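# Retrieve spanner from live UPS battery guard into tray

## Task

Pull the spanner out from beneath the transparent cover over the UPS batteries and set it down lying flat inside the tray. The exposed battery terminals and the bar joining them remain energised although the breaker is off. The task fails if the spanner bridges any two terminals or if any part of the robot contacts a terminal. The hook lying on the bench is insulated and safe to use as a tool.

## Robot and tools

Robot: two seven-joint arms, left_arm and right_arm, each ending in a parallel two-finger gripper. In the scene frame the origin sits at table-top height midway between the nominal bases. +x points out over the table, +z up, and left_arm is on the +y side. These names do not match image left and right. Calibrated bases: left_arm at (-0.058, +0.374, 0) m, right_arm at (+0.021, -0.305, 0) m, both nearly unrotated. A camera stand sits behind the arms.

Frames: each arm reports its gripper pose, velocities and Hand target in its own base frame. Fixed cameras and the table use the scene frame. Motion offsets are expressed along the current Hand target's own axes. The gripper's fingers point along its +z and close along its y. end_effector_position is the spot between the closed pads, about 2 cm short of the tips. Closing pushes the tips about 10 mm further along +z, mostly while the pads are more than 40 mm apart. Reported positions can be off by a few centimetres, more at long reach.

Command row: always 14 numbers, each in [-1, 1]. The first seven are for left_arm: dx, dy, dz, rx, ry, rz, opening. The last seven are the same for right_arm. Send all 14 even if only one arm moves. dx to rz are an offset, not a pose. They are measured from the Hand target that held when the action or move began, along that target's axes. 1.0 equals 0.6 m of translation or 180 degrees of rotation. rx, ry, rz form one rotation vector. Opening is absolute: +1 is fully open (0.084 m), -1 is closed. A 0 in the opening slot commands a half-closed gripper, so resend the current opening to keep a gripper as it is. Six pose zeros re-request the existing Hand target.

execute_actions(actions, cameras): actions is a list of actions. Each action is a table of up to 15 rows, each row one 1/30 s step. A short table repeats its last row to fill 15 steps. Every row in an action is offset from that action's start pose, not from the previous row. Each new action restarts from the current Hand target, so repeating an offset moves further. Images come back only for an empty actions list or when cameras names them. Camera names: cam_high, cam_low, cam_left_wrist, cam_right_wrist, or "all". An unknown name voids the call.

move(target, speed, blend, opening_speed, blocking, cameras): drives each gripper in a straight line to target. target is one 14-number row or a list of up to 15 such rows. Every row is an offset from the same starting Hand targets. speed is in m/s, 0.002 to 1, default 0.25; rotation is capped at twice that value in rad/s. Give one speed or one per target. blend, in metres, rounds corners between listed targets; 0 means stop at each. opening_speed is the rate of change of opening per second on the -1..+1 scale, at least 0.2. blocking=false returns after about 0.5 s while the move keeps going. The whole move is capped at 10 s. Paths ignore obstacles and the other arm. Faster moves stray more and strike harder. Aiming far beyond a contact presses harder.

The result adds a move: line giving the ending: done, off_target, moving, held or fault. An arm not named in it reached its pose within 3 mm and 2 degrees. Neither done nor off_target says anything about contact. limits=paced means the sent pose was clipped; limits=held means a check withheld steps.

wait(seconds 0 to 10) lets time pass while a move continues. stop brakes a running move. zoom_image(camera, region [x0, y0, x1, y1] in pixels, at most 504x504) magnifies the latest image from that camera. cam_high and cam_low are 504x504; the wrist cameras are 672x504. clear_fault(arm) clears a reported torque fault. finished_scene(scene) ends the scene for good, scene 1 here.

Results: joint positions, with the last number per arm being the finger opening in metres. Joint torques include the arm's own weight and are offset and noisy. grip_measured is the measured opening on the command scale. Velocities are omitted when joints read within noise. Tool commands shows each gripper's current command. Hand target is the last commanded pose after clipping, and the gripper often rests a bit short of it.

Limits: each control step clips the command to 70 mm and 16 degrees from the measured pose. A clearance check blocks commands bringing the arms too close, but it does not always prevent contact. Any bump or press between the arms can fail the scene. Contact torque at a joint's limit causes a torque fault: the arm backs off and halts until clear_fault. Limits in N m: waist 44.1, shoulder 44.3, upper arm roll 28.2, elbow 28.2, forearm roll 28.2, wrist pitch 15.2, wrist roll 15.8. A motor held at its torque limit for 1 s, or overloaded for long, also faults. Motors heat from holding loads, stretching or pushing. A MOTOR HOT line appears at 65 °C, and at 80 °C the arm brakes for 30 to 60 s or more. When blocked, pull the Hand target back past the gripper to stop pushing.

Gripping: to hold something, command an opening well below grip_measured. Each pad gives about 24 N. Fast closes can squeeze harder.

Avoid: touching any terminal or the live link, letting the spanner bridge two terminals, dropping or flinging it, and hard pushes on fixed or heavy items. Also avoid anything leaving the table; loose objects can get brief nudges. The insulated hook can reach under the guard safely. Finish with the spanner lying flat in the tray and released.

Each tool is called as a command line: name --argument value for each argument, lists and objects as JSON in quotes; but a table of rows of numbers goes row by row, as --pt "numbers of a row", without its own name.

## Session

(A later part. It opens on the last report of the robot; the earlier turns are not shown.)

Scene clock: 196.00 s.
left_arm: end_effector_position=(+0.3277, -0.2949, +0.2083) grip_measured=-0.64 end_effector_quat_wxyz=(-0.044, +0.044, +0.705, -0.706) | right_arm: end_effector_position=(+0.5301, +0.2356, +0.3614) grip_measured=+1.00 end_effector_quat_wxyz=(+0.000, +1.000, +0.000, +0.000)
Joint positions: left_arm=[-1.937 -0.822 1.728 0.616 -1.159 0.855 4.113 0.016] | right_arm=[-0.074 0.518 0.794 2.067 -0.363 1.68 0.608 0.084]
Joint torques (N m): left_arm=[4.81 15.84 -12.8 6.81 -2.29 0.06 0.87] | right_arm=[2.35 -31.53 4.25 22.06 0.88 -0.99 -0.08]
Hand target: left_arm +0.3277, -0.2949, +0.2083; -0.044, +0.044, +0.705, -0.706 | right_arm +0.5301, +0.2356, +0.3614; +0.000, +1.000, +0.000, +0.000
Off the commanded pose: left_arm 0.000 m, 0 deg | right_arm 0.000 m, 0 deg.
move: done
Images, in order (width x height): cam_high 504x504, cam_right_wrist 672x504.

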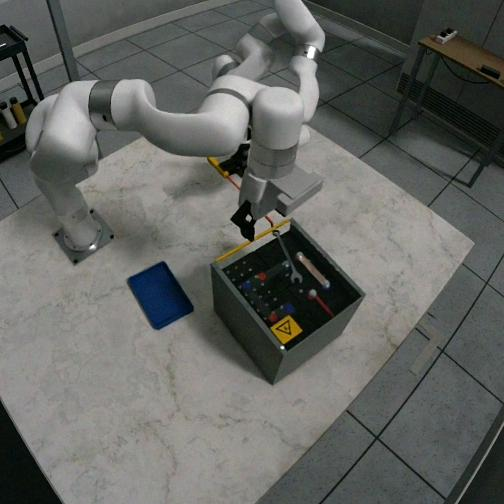

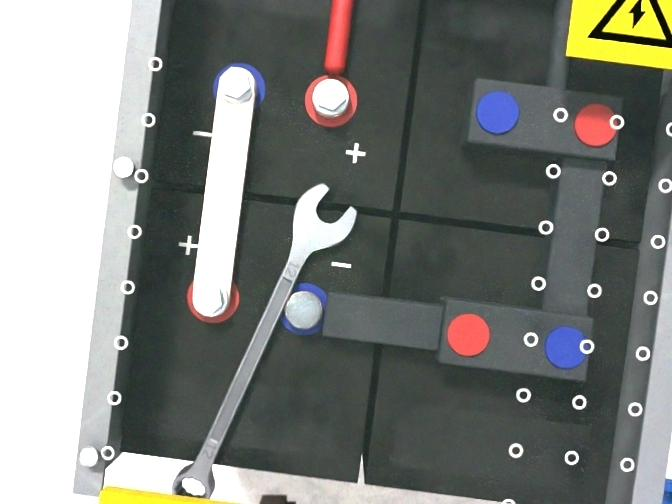

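move --pt "0.083 -0.03 0 0 0 0 -1 0 0 0 0 0 0 1" --pt "0.09 -0.15 -0.3 0 0 0 -1 0 0 0 0 0 0 1" --pt "0.097 -0.22 -0.4 0 0 0 -1 -0.2 -0.08 -0.05 0.18 0.2 0.2 1" --pt "0.097 -0.22 -0.4 0 0 0 -1 -0.253 -0.184 0.12 0.365 0.414 0.414 0" --pt "0.097 -0.22 -0.4 0 0 0 -1 -0.253 -0.184 0.282 0.365 0.414 0.414 0" --speed 0.35 --blend '[0.02,0.03,0.03,0.02,0]' --cameras '["cam_high","cam_right_wrist"]'

zoom_image --camera "cam_right_wrist" --region '[290, 260, 530, 504]'

Scene clock: 240.07 s.
left_arm: end_effector_position=(+0.2998, -0.0493, +0.3400) grip_measured=-0.64 end_effector_quat_wxyz=(-0.044, +0.044, +0.705, -0.706) | right_arm: end_effector_position=(+0.3783, +0.3460, +0.1922) grip_measured=-0.01 end_effector_quat_wxyz=(+0.468, -0.468, +0.530, -0.530)
Joint positions: left_arm=[-0.979 -0.827 1.397 0.734 -0.666 1.533 3.573 0.016] | right_arm=[-0.503 -2.061 1.805 0.744 1.006 0.414 2.598 0.044]
Joint torques (N m): left_arm=[4.48 1.18 -7.87 15.22 -0.15 2.13 -0.8] | right_arm=[4.73 -0.45 -10.67 -9.95 -1.92 -3.39 1.88]
Hand target: left_arm +0.2998, -0.0493, +0.3400; -0.044, +0.044, +0.705, -0.706 | right_arm +0.3783, +0.3460, +0.1922; +0.468, -0.468, +0.530, -0.530
Off the commanded pose: left_arm 0.000 m, 0 deg | right_arm 0.000 m, 0 deg.
joint sent to its limit (right arm) — joint 2 (shoulder), lower limit. The joint targets still meet the commanded pose.
move: done; blend cut to 0 m at target 4
Images, in order (width x height): cam_high 504x504, cam_right_wrist 672x504.

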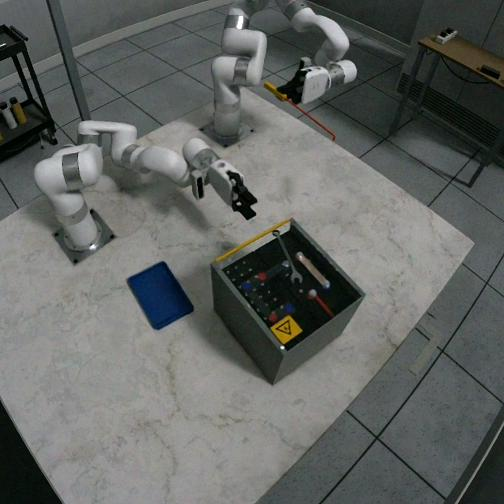

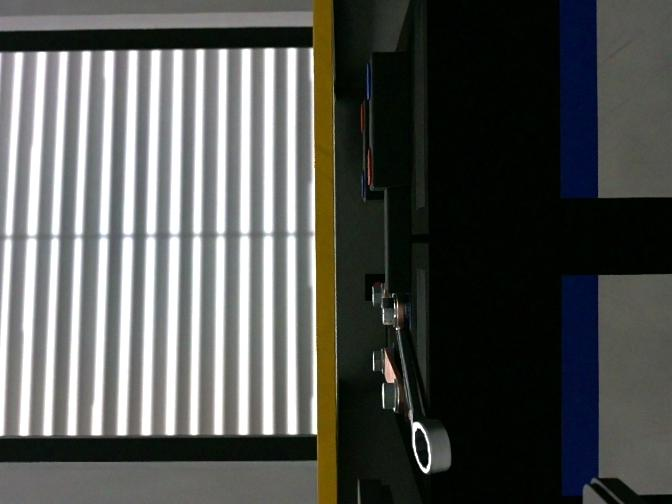

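Scaled by 2.066.

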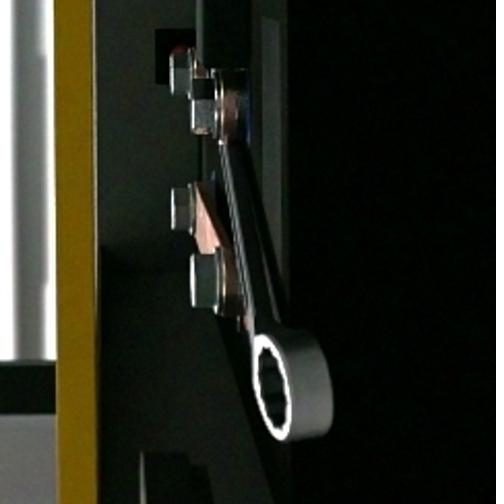

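move --pt "0 0 0 0 0 0 -1 -0.011 0.014 0.08 0 0 0 -0.3" --pt "0 0 0 0 0 0 -1 -0.011 0.014 0.145 0 0 0 -0.3" --speed '[0.15,0.06]' --blend '[0.01,0]' --cameras '["cam_high","cam_right_wrist"]'

zoom_image --camera "cam_high" --region '[210, 200, 330, 300]'

zoom_image --camera "cam_right_wrist" --region '[300, 360, 640, 504]'

Scene clock: 264.93 s.
left_arm: end_effector_position=(+0.2998, -0.0493, +0.3400) grip_measured=-0.64 end_effector_quat_wxyz=(-0.044, +0.044, +0.705, -0.706) | right_arm: end_effector_position=(+0.4654, +0.3418, +0.1838) grip_measured=-0.32 end_effector_quat_wxyz=(+0.468, -0.468, +0.530, -0.530)
Joint positions: left_arm=[-0.979 -0.827 1.397 0.734 -0.666 1.533 3.573 0.016] | right_arm=[-0.851 -2.015 1.773 0.908 1.102 0.205 2.5 0.03]
Joint torques (N m): left_arm=[4.89 1.23 -7.82 15.17 -0.28 1.66 -0.57] | right_arm=[-4.18 19.67 -16.4 -8.99 3.16 -3.55 -1.96]
Motor temperatures (°C): left_arm=[34 36 49 45 41 36 44] | right_arm=[44 42 45 42 37 40 40]
Hand target: left_arm +0.2998, -0.0493, +0.3400; -0.044, +0.044, +0.705, -0.706 | right_arm +0.4654, +0.3417, +0.1838; +0.468, -0.468, +0.530, -0.530
Off the commanded pose: left_arm 0.000 m, 0 deg | right_arm 0.000 m, 0 deg.
move: done
Images, in order (width x height): cam_high 504x504, cam_right_wrist 672x504.

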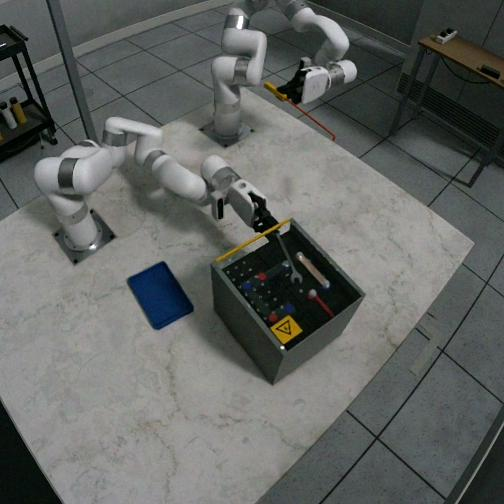

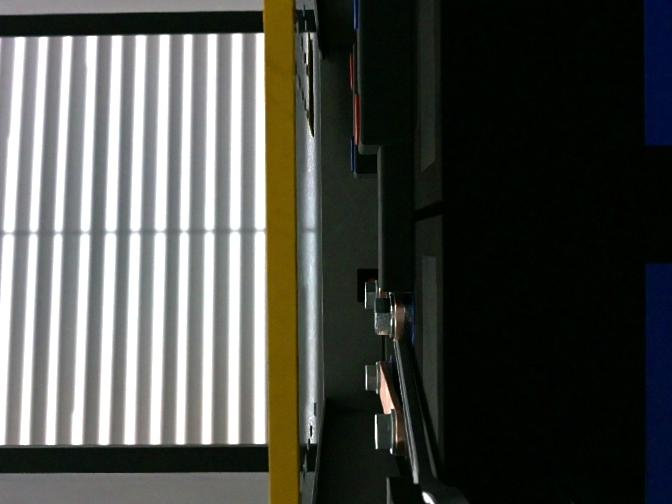

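Scaled by 4.200.

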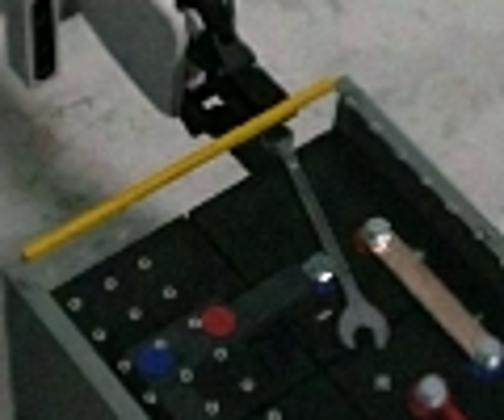

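Scaled by 1.482.

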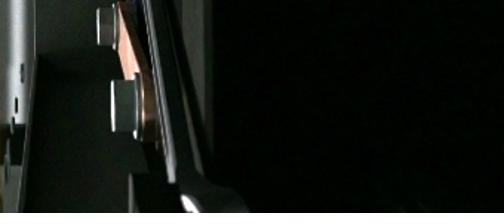

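move --pt "0 0 0 0 0 0 -1 0 0 0.019 0 0 0 -0.3" --pt "0 0 0 0 0 0 -1 0 0 0.019 0 0 0 -1" --speed 0.04 --opening_speed 1 --cameras '["cam_high","cam_right_wrist"]'

zoom_image --camera "cam_high" --region '[210, 200, 330, 300]'

zoom_image --camera "cam_right_wrist" --region '[260, 260, 500, 504]'

Scene clock: 275.70 s.
left_arm: end_effector_position=(+0.2998, -0.0493, +0.3400) grip_measured=-0.64 end_effector_quat_wxyz=(-0.044, +0.044, +0.705, -0.706) | right_arm: end_effector_position=(+0.4766, +0.3406, +0.1844) grip_measured=-0.59 end_effector_quat_wxyz=(+0.468, -0.468, +0.530, -0.530)
Joint positions: left_arm=[-0.979 -0.827 1.397 0.734 -0.666 1.533 3.573 0.016] | right_arm=[-0.896 -2.004 1.766 0.931 1.111 0.179 2.484 0.018]
Joint torques (N m): left_arm=[4.87 1.45 -8.13 15.12 -0.87 1.11 -0.32] | right_arm=[-4.53 17.92 4.14 12.74 -1.67 10.37 -0.34]
Hand target: left_arm +0.2998, -0.0493, +0.3400; -0.044, +0.044, +0.705, -0.706 | right_arm +0.4767, +0.3403, +0.1838; +0.468, -0.468, +0.530, -0.530
Off the commanded pose: left_arm 0.000 m, 0 deg | right_arm 0.001 m, 0 deg.
move: done
Images, in order (width x height): cam_high 504x504, cam_right_wrist 672x504.

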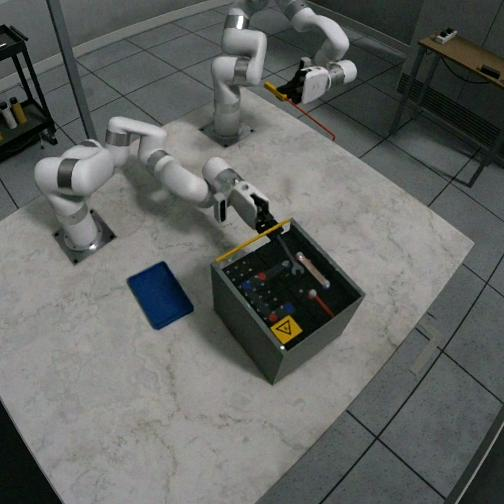

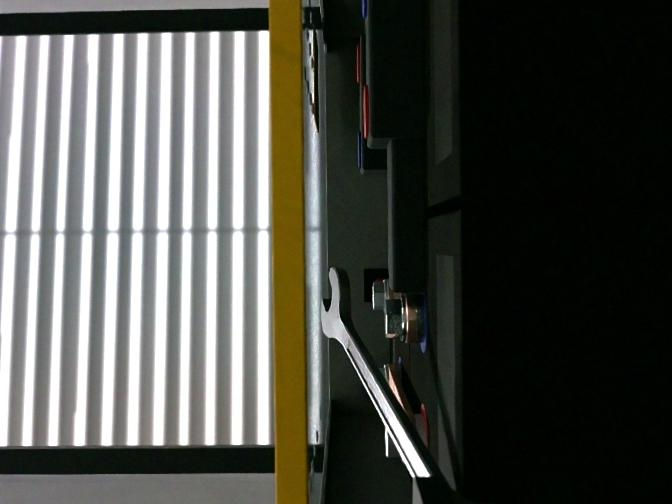

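Scaled by 4.200.

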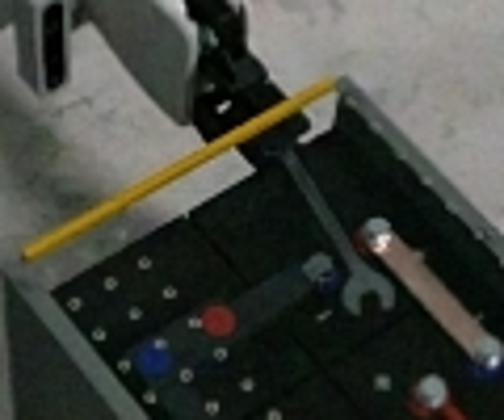

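Scaled by 2.066.

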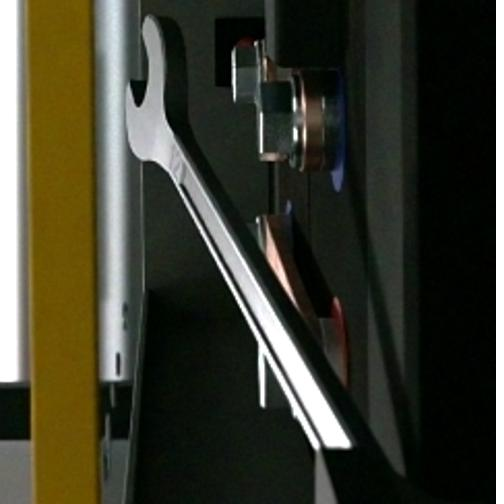

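move --target '[0,0,0,0,0,0,-1,0,0,-0.08,0,0,0,-1]' --speed 0.06 --cameras '["cam_high","cam_right_wrist"]'

zoom_image --camera "cam_right_wrist" --region '[260, 260, 500, 504]'

zoom_image --camera "cam_high" --region '[210, 200, 330, 300]'

Scene clock: 284.87 s.
left_arm: end_effector_position=(+0.2998, -0.0493, +0.3400) grip_measured=-0.64 end_effector_quat_wxyz=(-0.044, +0.044, +0.705, -0.706) | right_arm: end_effector_position=(+0.4291, +0.3463, +0.1838) grip_measured=-0.70 end_effector_quat_wxyz=(+0.468, -0.468, +0.530, -0.530)
Joint positions: left_arm=[-0.979 -0.827 1.397 0.734 -0.666 1.533 3.573 0.016] | right_arm=[-0.705 -2.045 1.789 0.841 1.062 0.295 2.555 0.013]
Joint torques (N m): left_arm=[4.53 1.33 -7.94 15.02 -1.57 0.79 -0.1] | right_arm=[4.77 7.24 -10.96 -13.99 -1.87 0.28 1.87]
Hand target: left_arm +0.2998, -0.0493, +0.3400; -0.044, +0.044, +0.705, -0.706 | right_arm +0.4291, +0.3463, +0.1838; +0.468, -0.468, +0.530, -0.530
Off the commanded pose: left_arm 0.000 m, 0 deg | right_arm 0.000 m, 0 deg.
move: done
Images, in order (width x height): cam_high 504x504, cam_right_wrist 672x504.

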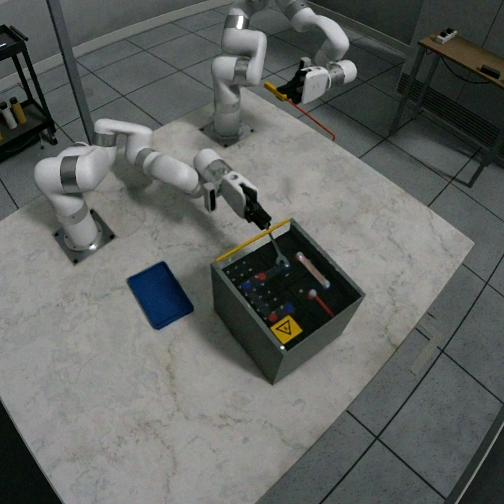

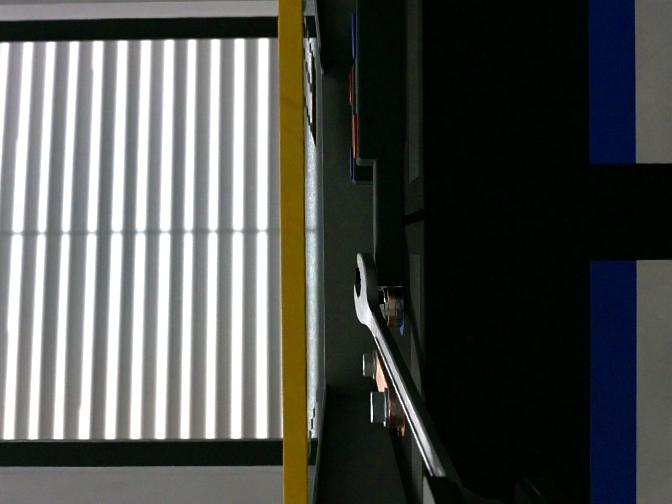

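Scaled by 2.066.

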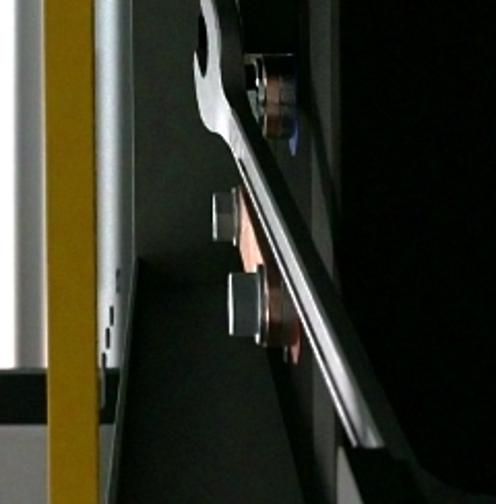

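Scaled by 4.200.

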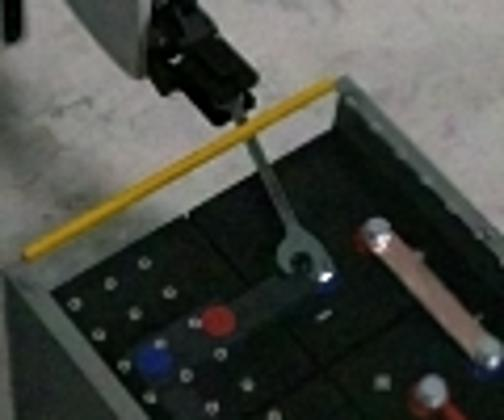

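move --target '[0,0,0,0,0,0,-1,0,-0.003,-0.13,0,0,0,-1]' --speed 0.08 --cameras '["cam_high","cam_right_wrist","cam_low"]'

zoom_image --camera "cam_high" --region '[110, 150, 310, 350]'

zoom_image --camera "cam_low" --region '[240, 200, 380, 300]'

Scene clock: 292.50 s.
left_arm: end_effector_position=(+0.2998, -0.0493, +0.3400) grip_measured=-0.64 end_effector_quat_wxyz=(-0.044, +0.044, +0.705, -0.706) | right_arm: end_effector_position=(+0.3517, +0.3559, +0.1856) grip_measured=-0.73 end_effector_quat_wxyz=(+0.468, -0.468, +0.530, -0.530)
Joint positions: left_arm=[-0.979 -0.827 1.397 0.734 -0.666 1.533 3.573 0.016] | right_arm=[-0.413 -2.061 1.812 0.738 0.917 0.486 2.682 0.012]
Joint torques (N m): left_arm=[4.93 1.19 -8.06 15.12 -1.81 0.42 0.37] | right_arm=[5.09 -2.85 -10.21 -14.24 -1.91 0.59 1.88]
Hand target: left_arm +0.2998, -0.0493, +0.3400; -0.044, +0.044, +0.705, -0.706 | right_arm +0.3517, +0.3560, +0.1856; +0.468, -0.468, +0.530, -0.530
Off the commanded pose: left_arm 0.000 m, 0 deg | right_arm 0.000 m, 0 deg.
joint sent to its limit (right arm) — joint 2 (shoulder), lower limit. The joint targets still meet the commanded pose.
move: done
Images, in order (width x height): cam_high 504x504, cam_low 504x504, cam_right_wrist 672x504.

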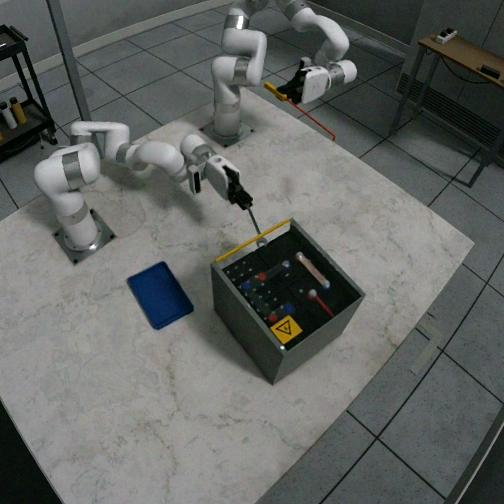

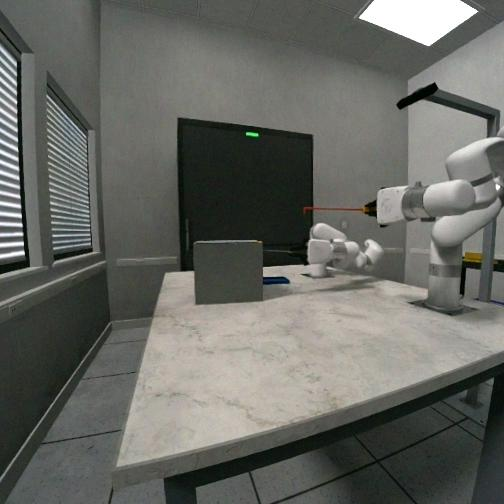

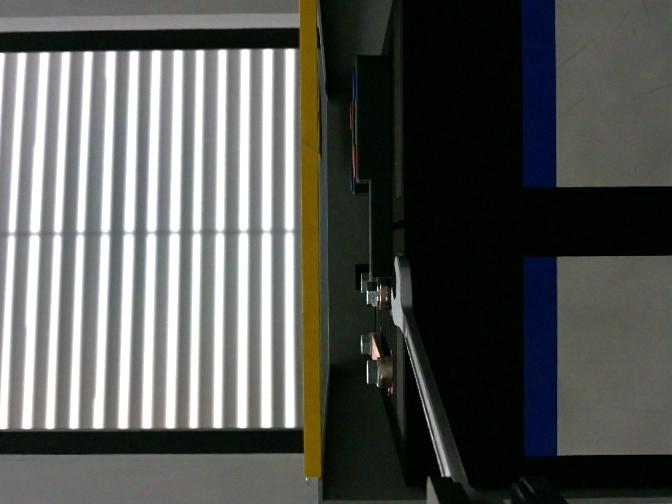

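Scaled by 2.520.

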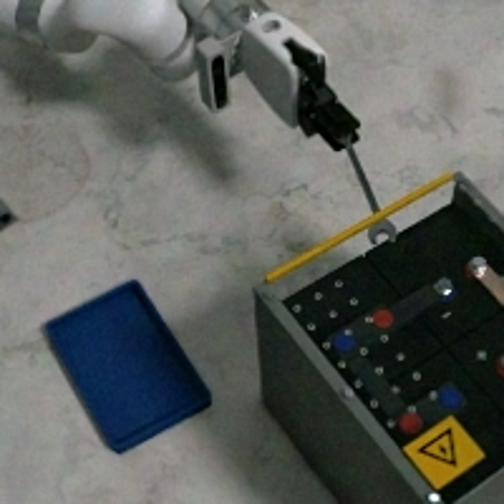

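Scaled by 3.600.

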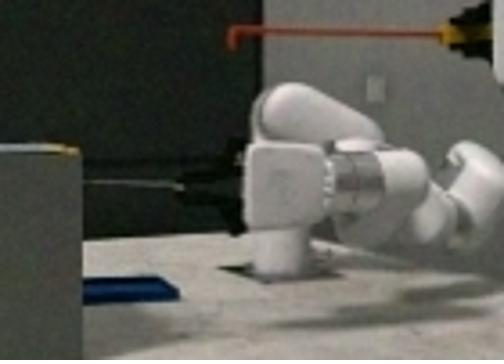

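move --target '[0,0,0,0,0,0,-1,0,0,-0.08,0,0,0,-1]' --speed 0.1 --cameras '["cam_high","cam_right_wrist"]'

zoom_image --camera "cam_high" --region '[110, 150, 310, 350]'

Scene clock: 299.53 s.
left_arm: end_effector_position=(+0.2998, -0.0493, +0.3400) grip_measured=-0.64 end_effector_quat_wxyz=(-0.044, +0.044, +0.705, -0.706) | right_arm: end_effector_position=(+0.3041, +0.3619, +0.1856) grip_measured=-0.83 end_effector_quat_wxyz=(+0.468, -0.468, +0.530, -0.530)
Joint positions: left_arm=[-0.979 -0.827 1.397 0.734 -0.666 1.533 3.573 0.016] | right_arm=[-0.251 -2.061 1.813 0.71 0.824 0.615 2.751 0.008]
Joint torques (N m): left_arm=[4.33 1.54 -8.14 15.19 -2.54 -0.06 0.26] | right_arm=[4.84 -3.2 -14.89 -14.85 -2.39 0.49 1.82]
Hand target: left_arm +0.2998, -0.0493, +0.3400; -0.044, +0.044, +0.705, -0.706 | right_arm +0.3041, +0.3619, +0.1856; +0.468, -0.468, +0.530, -0.530
Off the commanded pose: left_arm 0.000 m, 0 deg | right_arm 0.000 m, 0 deg.
joint sent to its limit (right arm) — joint 2 (shoulder), lower limit. The joint targets still meet the commanded pose.
move: done
Images, in order (width x height): cam_high 504x504, cam_right_wrist 672x504.

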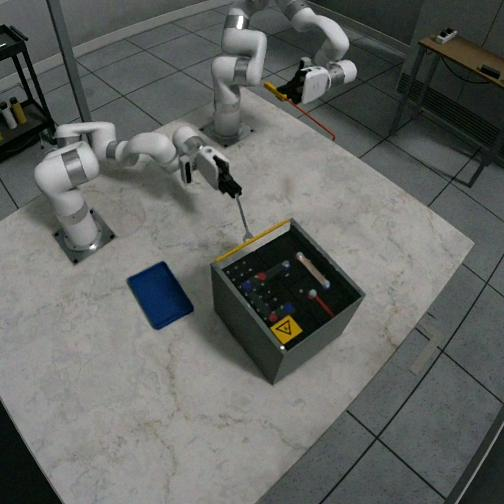

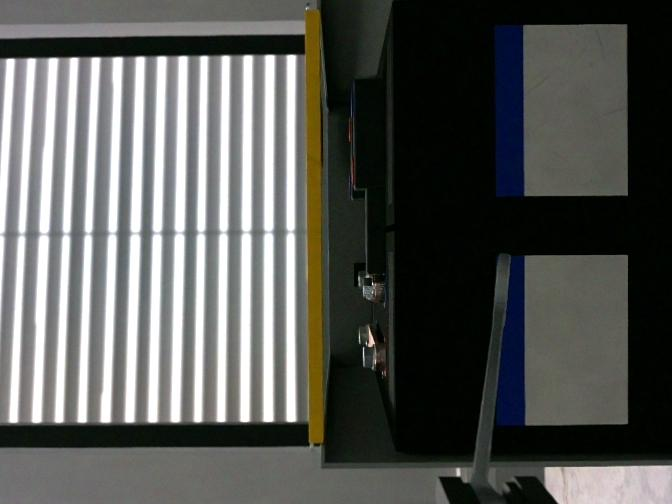

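Scaled by 2.520.

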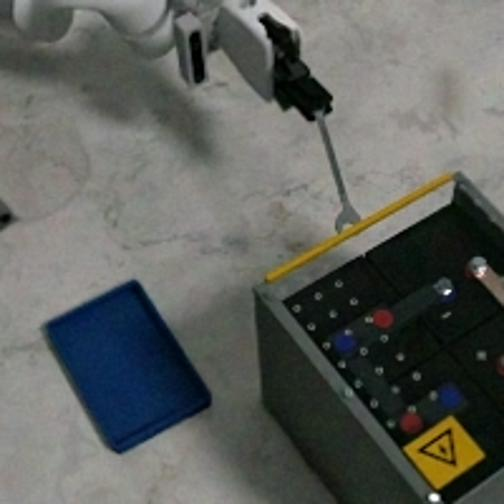

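move --pt "0 0 0 0 0 0 -1 0.045 -0.167 0.039 0 0 0 -1" --pt "0 0 0 0 0 0 -1 0.182 -0.29 0.184 -0.365 -0.414 -0.414 -1" --speed 0.25 --blend '[0.02,0]' --cameras '["cam_high","cam_right_wrist"]'

Scene clock: 340.60 s.
left_arm: end_effector_position=(+0.2998, -0.0493, +0.3400) grip_measured=-0.64 end_effector_quat_wxyz=(-0.044, +0.044, +0.705, -0.706) | right_arm: end_effector_position=(+0.4001, +0.2399, +0.3596) grip_measured=-0.83 end_effector_quat_wxyz=(+0.000, +1.000, +0.001, +0.000)
Joint positions: left_arm=[-0.979 -0.827 1.397 0.734 -0.666 1.533 3.573 0.016] | right_arm=[-0.078 -0.041 0.601 1.456 0.023 1.489 0.52 0.008]
Joint torques (N m): left_arm=[4.54 1.52 -8.18 14.93 -3.37 -0.05 0.04] | right_arm=[4.79 -10.23 1.73 24.08 -2.32 -0.31 1.64]
Hand target: left_arm +0.2998, -0.0493, +0.3400; -0.044, +0.044, +0.705, -0.706 | right_arm +0.4001, +0.2399, +0.3596; +0.000, +1.000, +0.000, +0.000
Off the commanded pose: left_arm 0.000 m, 0 deg | right_arm 0.000 m, 0 deg.
move: done
Images, in order (width x height): cam_high 504x504, cam_right_wrist 672x504.

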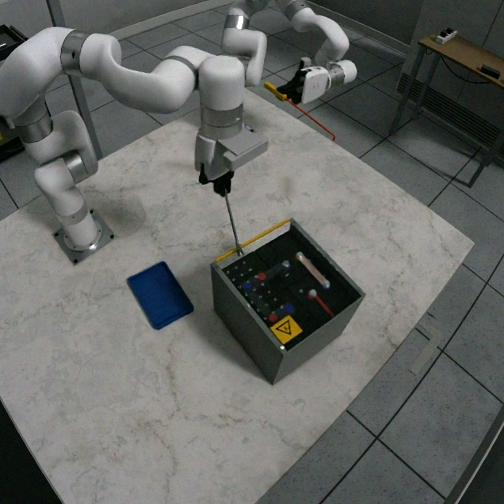

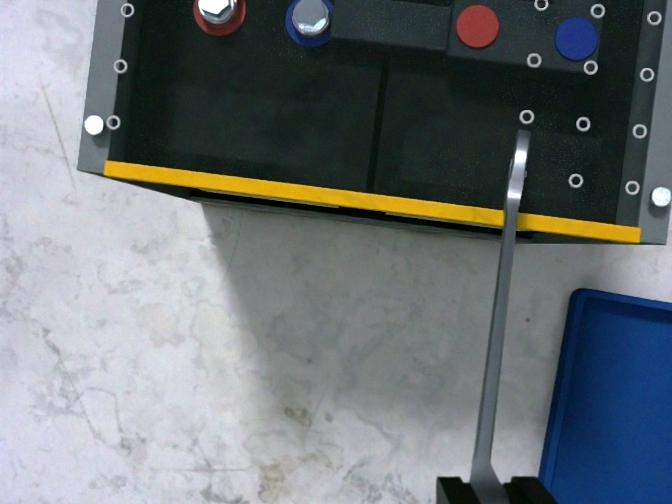

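move --pt "0 0 0 0 0 0 -1 -0.017 0.033 -0.067 0 0 0 -1" --pt "0 0 0 0 0 0 -1 0.033 0.233 -0.033 -0.05 -0.17 0.37 -1" --pt "0 0 0 0 0 0 -1 0.042 0.367 0.1 -0.105 -0.348 0.747 -1" --pt "0 0 0 0 0 0 -1 0.017 0.333 0.36 -0.105 -0.348 0.747 -1" --speed 0.35 --blend '[0.02,0.03,0.03,0]' --cameras '["cam_high","cam_low","cam_right_wrist"]'

zoom_image --camera "cam_high" --region '[80, 200, 260, 380]'

Scene clock: 364.43 s.
left_arm: end_effector_position=(+0.2998, -0.0493, +0.3400) grip_measured=-0.64 end_effector_quat_wxyz=(-0.044, +0.044, +0.705, -0.706) | right_arm: end_effector_position=(+0.4105, +0.0401, +0.1436) grip_measured=-0.83 end_effector_quat_wxyz=(-0.122, -0.263, +0.867, +0.404)
Joint positions: left_arm=[-0.979 -0.827 1.397 0.734 -0.666 1.533 3.573 0.016] | right_arm=[-0.349 0.399 0.136 1.262 0.515 1.559 2.151 0.008]
Joint torques (N m): left_arm=[4.62 1.84 -8.12 14.83 -3.41 -0.01 0.06] | right_arm=[4.84 -21.01 3.1 16.45 3.16 -1.39 -1.82]
Motor temperatures (°C): left_arm=[34 36 48 46 41 35 44] | right_arm=[43 42 42 48 37 40 41]
Hand target: left_arm +0.2998, -0.0493, +0.3400; -0.044, +0.044, +0.705, -0.706 | right_arm +0.4105, +0.0402, +0.1435; -0.122, -0.263, +0.867, +0.404
Off the commanded pose: left_arm 0.000 m, 0 deg | right_arm 0.000 m, 0 deg.
move: done
Images, in order (width x height): cam_high 504x504, cam_low 504x504, cam_right_wrist 672x504.

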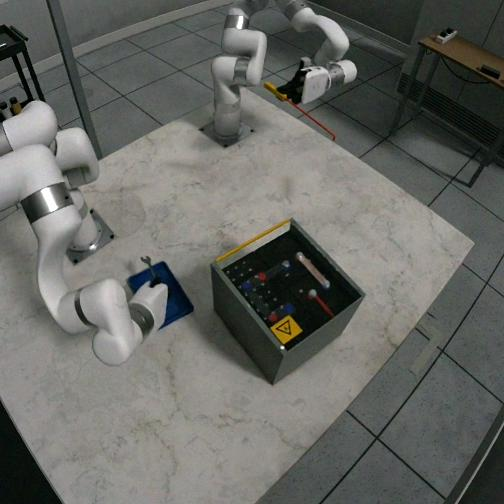

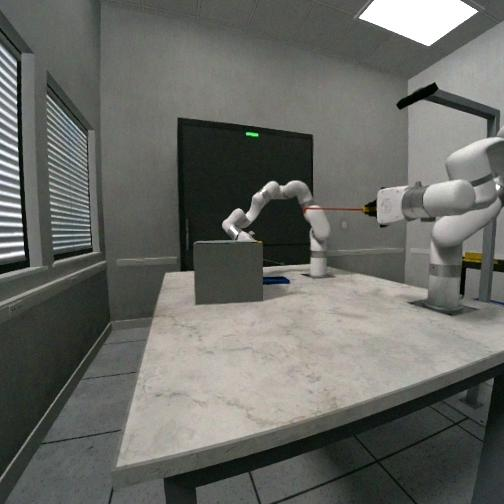

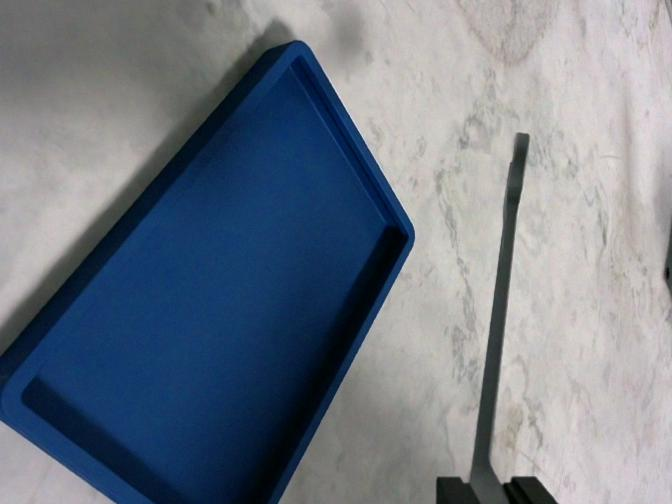

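Scaled by 2.800.

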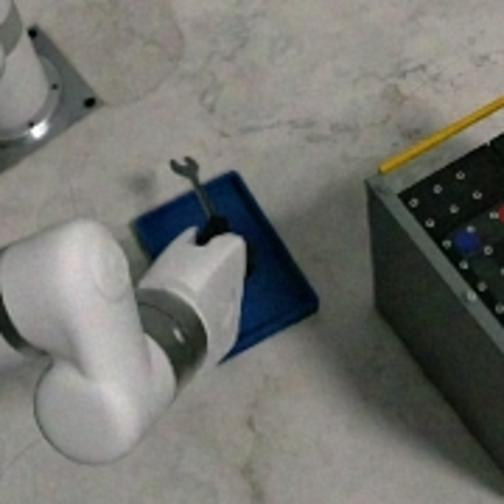

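move --target '[0,0,0,0,0,0,-1,-0.003,-0.113,0.0924,0,0,0,-1]' --speed 0.1 --cameras '["cam_high","cam_right_wrist"]'

zoom_image --camera "cam_high" --region '[100, 220, 220, 340]'

Scene clock: 380.77 s.
left_arm: end_effector_position=(+0.2998, -0.0493, +0.3400) grip_measured=-0.64 end_effector_quat_wxyz=(-0.044, +0.044, +0.705, -0.706) | right_arm: end_effector_position=(+0.4127, +0.0402, +0.0560) grip_measured=-0.83 end_effector_quat_wxyz=(-0.122, -0.263, +0.867, +0.404)
Joint positions: left_arm=[-0.979 -0.827 1.397 0.734 -0.666 1.533 3.573 0.016] | right_arm=[-0.331 0.569 0.131 1.245 0.512 1.39 2.072 0.008]
Joint torques (N m): left_arm=[4.61 2.04 -8.33 14.84 -3.48 0.01 0.08] | right_arm=[4.94 -21.71 -0.86 18.46 1.47 -2.27 -2.06]
Hand target: left_arm +0.2998, -0.0493, +0.3400; -0.044, +0.044, +0.705, -0.706 | right_arm +0.4127, +0.0402, +0.0560; -0.122, -0.263, +0.867, +0.404
Off the commanded pose: left_arm 0.000 m, 0 deg | right_arm 0.000 m, 0 deg.
move: done
Images, in order (width x height): cam_high 504x504, cam_right_wrist 672x504.

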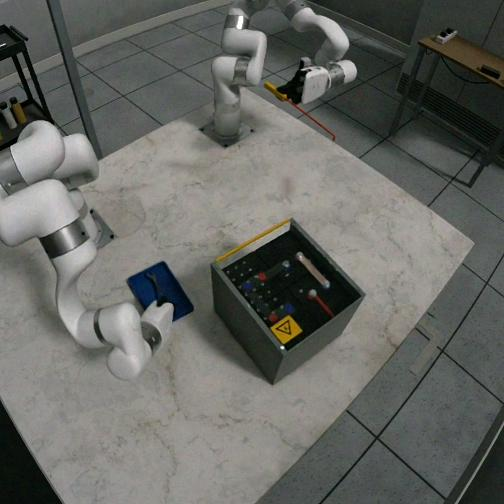

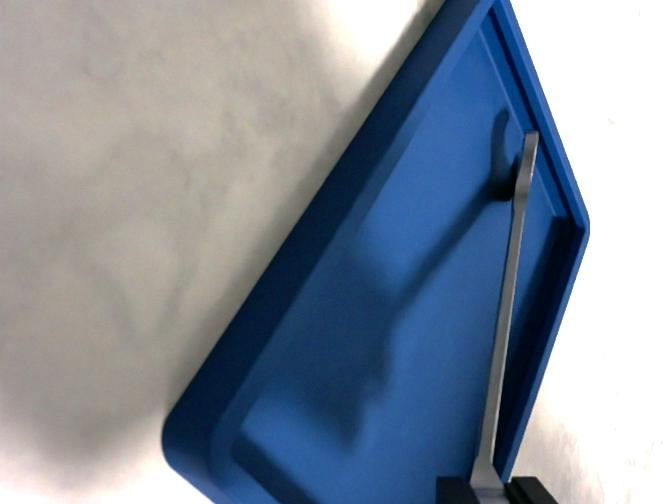

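Scaled by 4.200.

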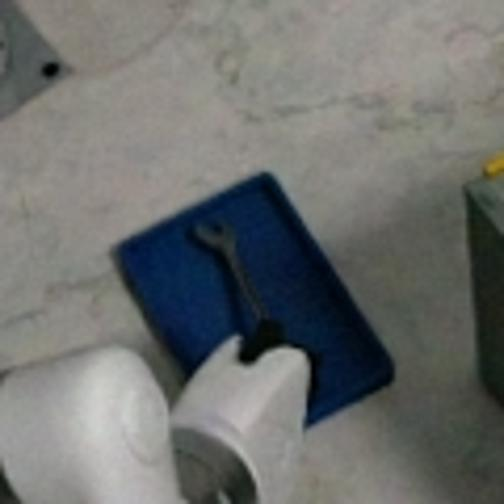

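move --pt "0 0 0 0 0 0 -1 0 -0.006 0.005 0 0 0 -1" --pt "0 0 0 0 0 0 -1 0 -0.006 0.005 0 0 0 -0.5" --pt "0 0 0 0 0 0 -1 0 -0.006 -0.1 0 0 0 -0.5" --pt "0 0 0 0 0 0 -1 0 0.15 -0.2 0 0 0 -0.5" --speed '[0.05,0.05,0.15,0.3]' --opening_speed 0.5 --blend '[0,0,0.01,0]' --cameras '["cam_high","cam_right_wrist"]'

zoom_image --camera "cam_high" --region '[100, 220, 220, 340]'

Scene clock: 394.03 s.
left_arm: end_effector_position=(+0.2998, -0.0493, +0.3400) grip_measured=-0.64 end_effector_quat_wxyz=(-0.044, +0.044, +0.705, -0.706) | right_arm: end_effector_position=(+0.4314, +0.0119, +0.2020) grip_measured=-0.52 end_effector_quat_wxyz=(-0.122, -0.263, +0.867, +0.404)
Joint positions: left_arm=[-0.979 -0.827 1.397 0.734 -0.666 1.533 3.573 0.016] | right_arm=[-0.385 0.408 0.123 1.451 0.495 1.739 2.203 0.021]
Joint torques (N m): left_arm=[4.65 2.21 -8.14 14.77 -3.64 0 -0.08] | right_arm=[-4.39 -32.98 2.99 22.55 3.21 1.82 2.07]
Hand target: left_arm +0.2998, -0.0493, +0.3400; -0.044, +0.044, +0.705, -0.706 | right_arm +0.4314, +0.0119, +0.2021; -0.122, -0.263, +0.867, +0.404
Off the commanded pose: left_arm 0.000 m, 0 deg | right_arm 0.000 m, 0 deg.
move: done
Images, in order (width x height): cam_high 504x504, cam_right_wrist 672x504.

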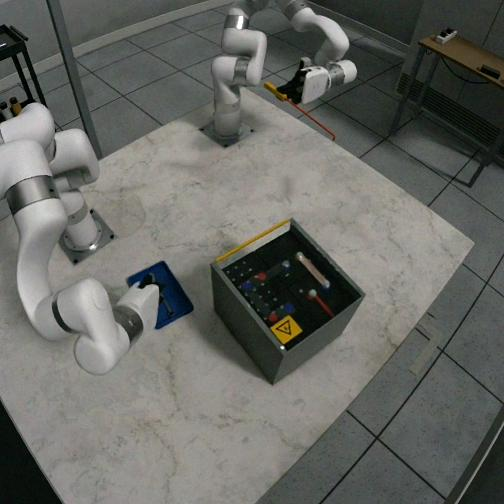

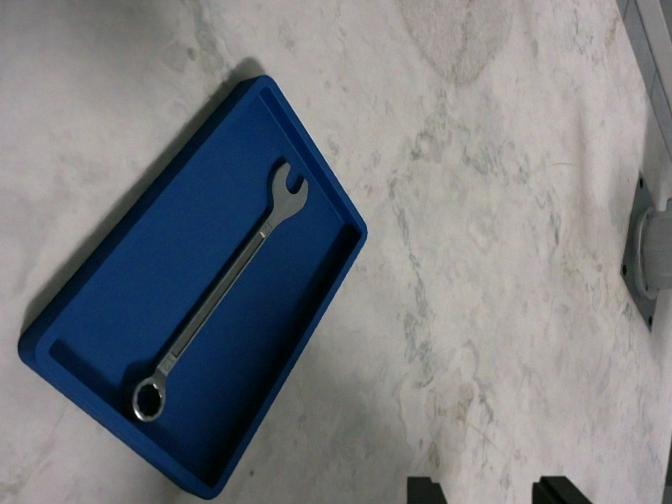

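Scaled by 4.200.

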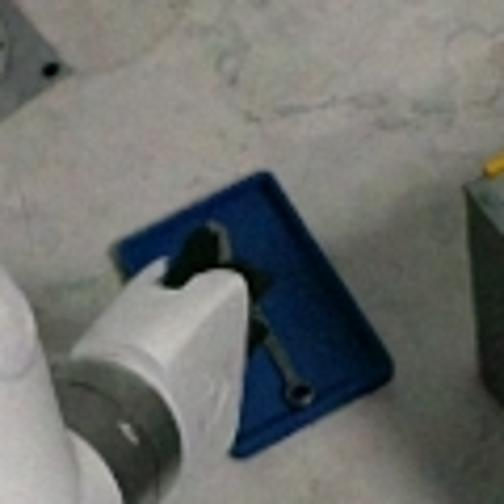

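move --pt "0 0.2 0 -0.5 0 0 -1 0 0 0 0 0 0 -0.5" --pt "0 0.518 0 -0.5 0 0 -1 0 0 0 0 0 0 -0.5" --speed '[0.35,0.2]' --blend '[0.03,0]'

move --pt "0 0 0.002 0 0 0 -0.2 0 0 0 0 0 0 -0.5" --pt "0 0 -0.15 0 0 0 -0.2 0 0 0 0 0 0 -0.5" --speed 0.15 --opening_speed 1.5 --cameras '["cam_high","cam_right_wrist"]'

Scene clock: 404.93 s.
left_arm: end_effector_position=(+0.2998, -0.0497, +0.0292) grip_measured=-0.64 end_effector_quat_wxyz=(+0.000, +0.062, +0.998, -0.001) | right_arm: end_effector_position=(+0.4314, +0.0119, +0.2021) grip_measured=-0.52 end_effector_quat_wxyz=(-0.122, -0.263, +0.867, +0.404)
Joint positions: left_arm=[-0.578 -0.119 0.444 0.302 0.125 0.412 3.015 0.016] | right_arm=[-0.385 0.408 0.123 1.451 0.495 1.739 2.203 0.021]
Joint torques (N m): left_arm=[-5.69 -6.02 1.7 16.84 -2.06 -3.07 0.97] | right_arm=[-4.37 -33.07 2.93 22.32 3.13 1.38 1.5]
Hand target: left_arm +0.2997, -0.0497, +0.0292; +0.000, +0.062, +0.998, -0.001 | right_arm +0.4314, +0.0119, +0.2021; -0.122, -0.263, +0.867, +0.404
Off the commanded pose: left_arm 0.000 m, 0 deg | right_arm 0.000 m, 0 deg.
move: done

Scene clock: 406.77 s.
left_arm: end_effector_position=(+0.2997, -0.0496, +0.1191) grip_measured=-0.22 end_effector_quat_wxyz=(+0.000, +0.062, +0.998, -0.001) | right_arm: end_effector_position=(+0.4314, +0.0119, +0.2021) grip_measured=-0.52 end_effector_quat_wxyz=(-0.122, -0.263, +0.867, +0.404)
Joint positions: left_arm=[-0.53 -0.444 0.384 0.38 0.223 0.808 2.931 0.035] | right_arm=[-0.385 0.408 0.123 1.451 0.495 1.739 2.203 0.021]
Joint torques (N m): left_arm=[4.66 -13.73 -4.04 21.17 2.35 0.1 -1.02] | right_arm=[-4.35 -33.11 2.89 22.46 2.97 1.22 1.46]
Hand target: left_arm +0.2997, -0.0496, +0.1192; +0.000, +0.062, +0.998, -0.001 | right_arm +0.4314, +0.0119, +0.2021; -0.122, -0.263, +0.867, +0.404
Off the commanded pose: left_arm 0.000 m, 0 deg | right_arm 0.000 m, 0 deg.
move: done
Images, in order (width x height): cam_high 504x504, cam_right_wrist 672x504.

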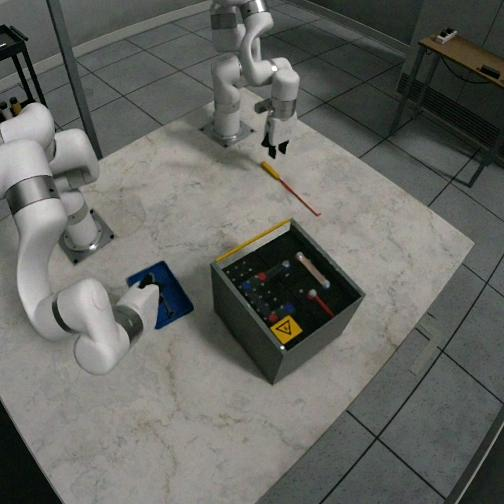

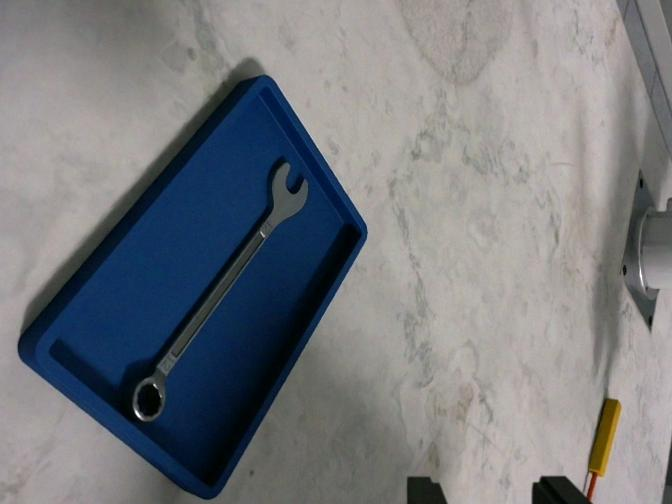

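finished_scene --scene 2

The scene is finished: the task was done.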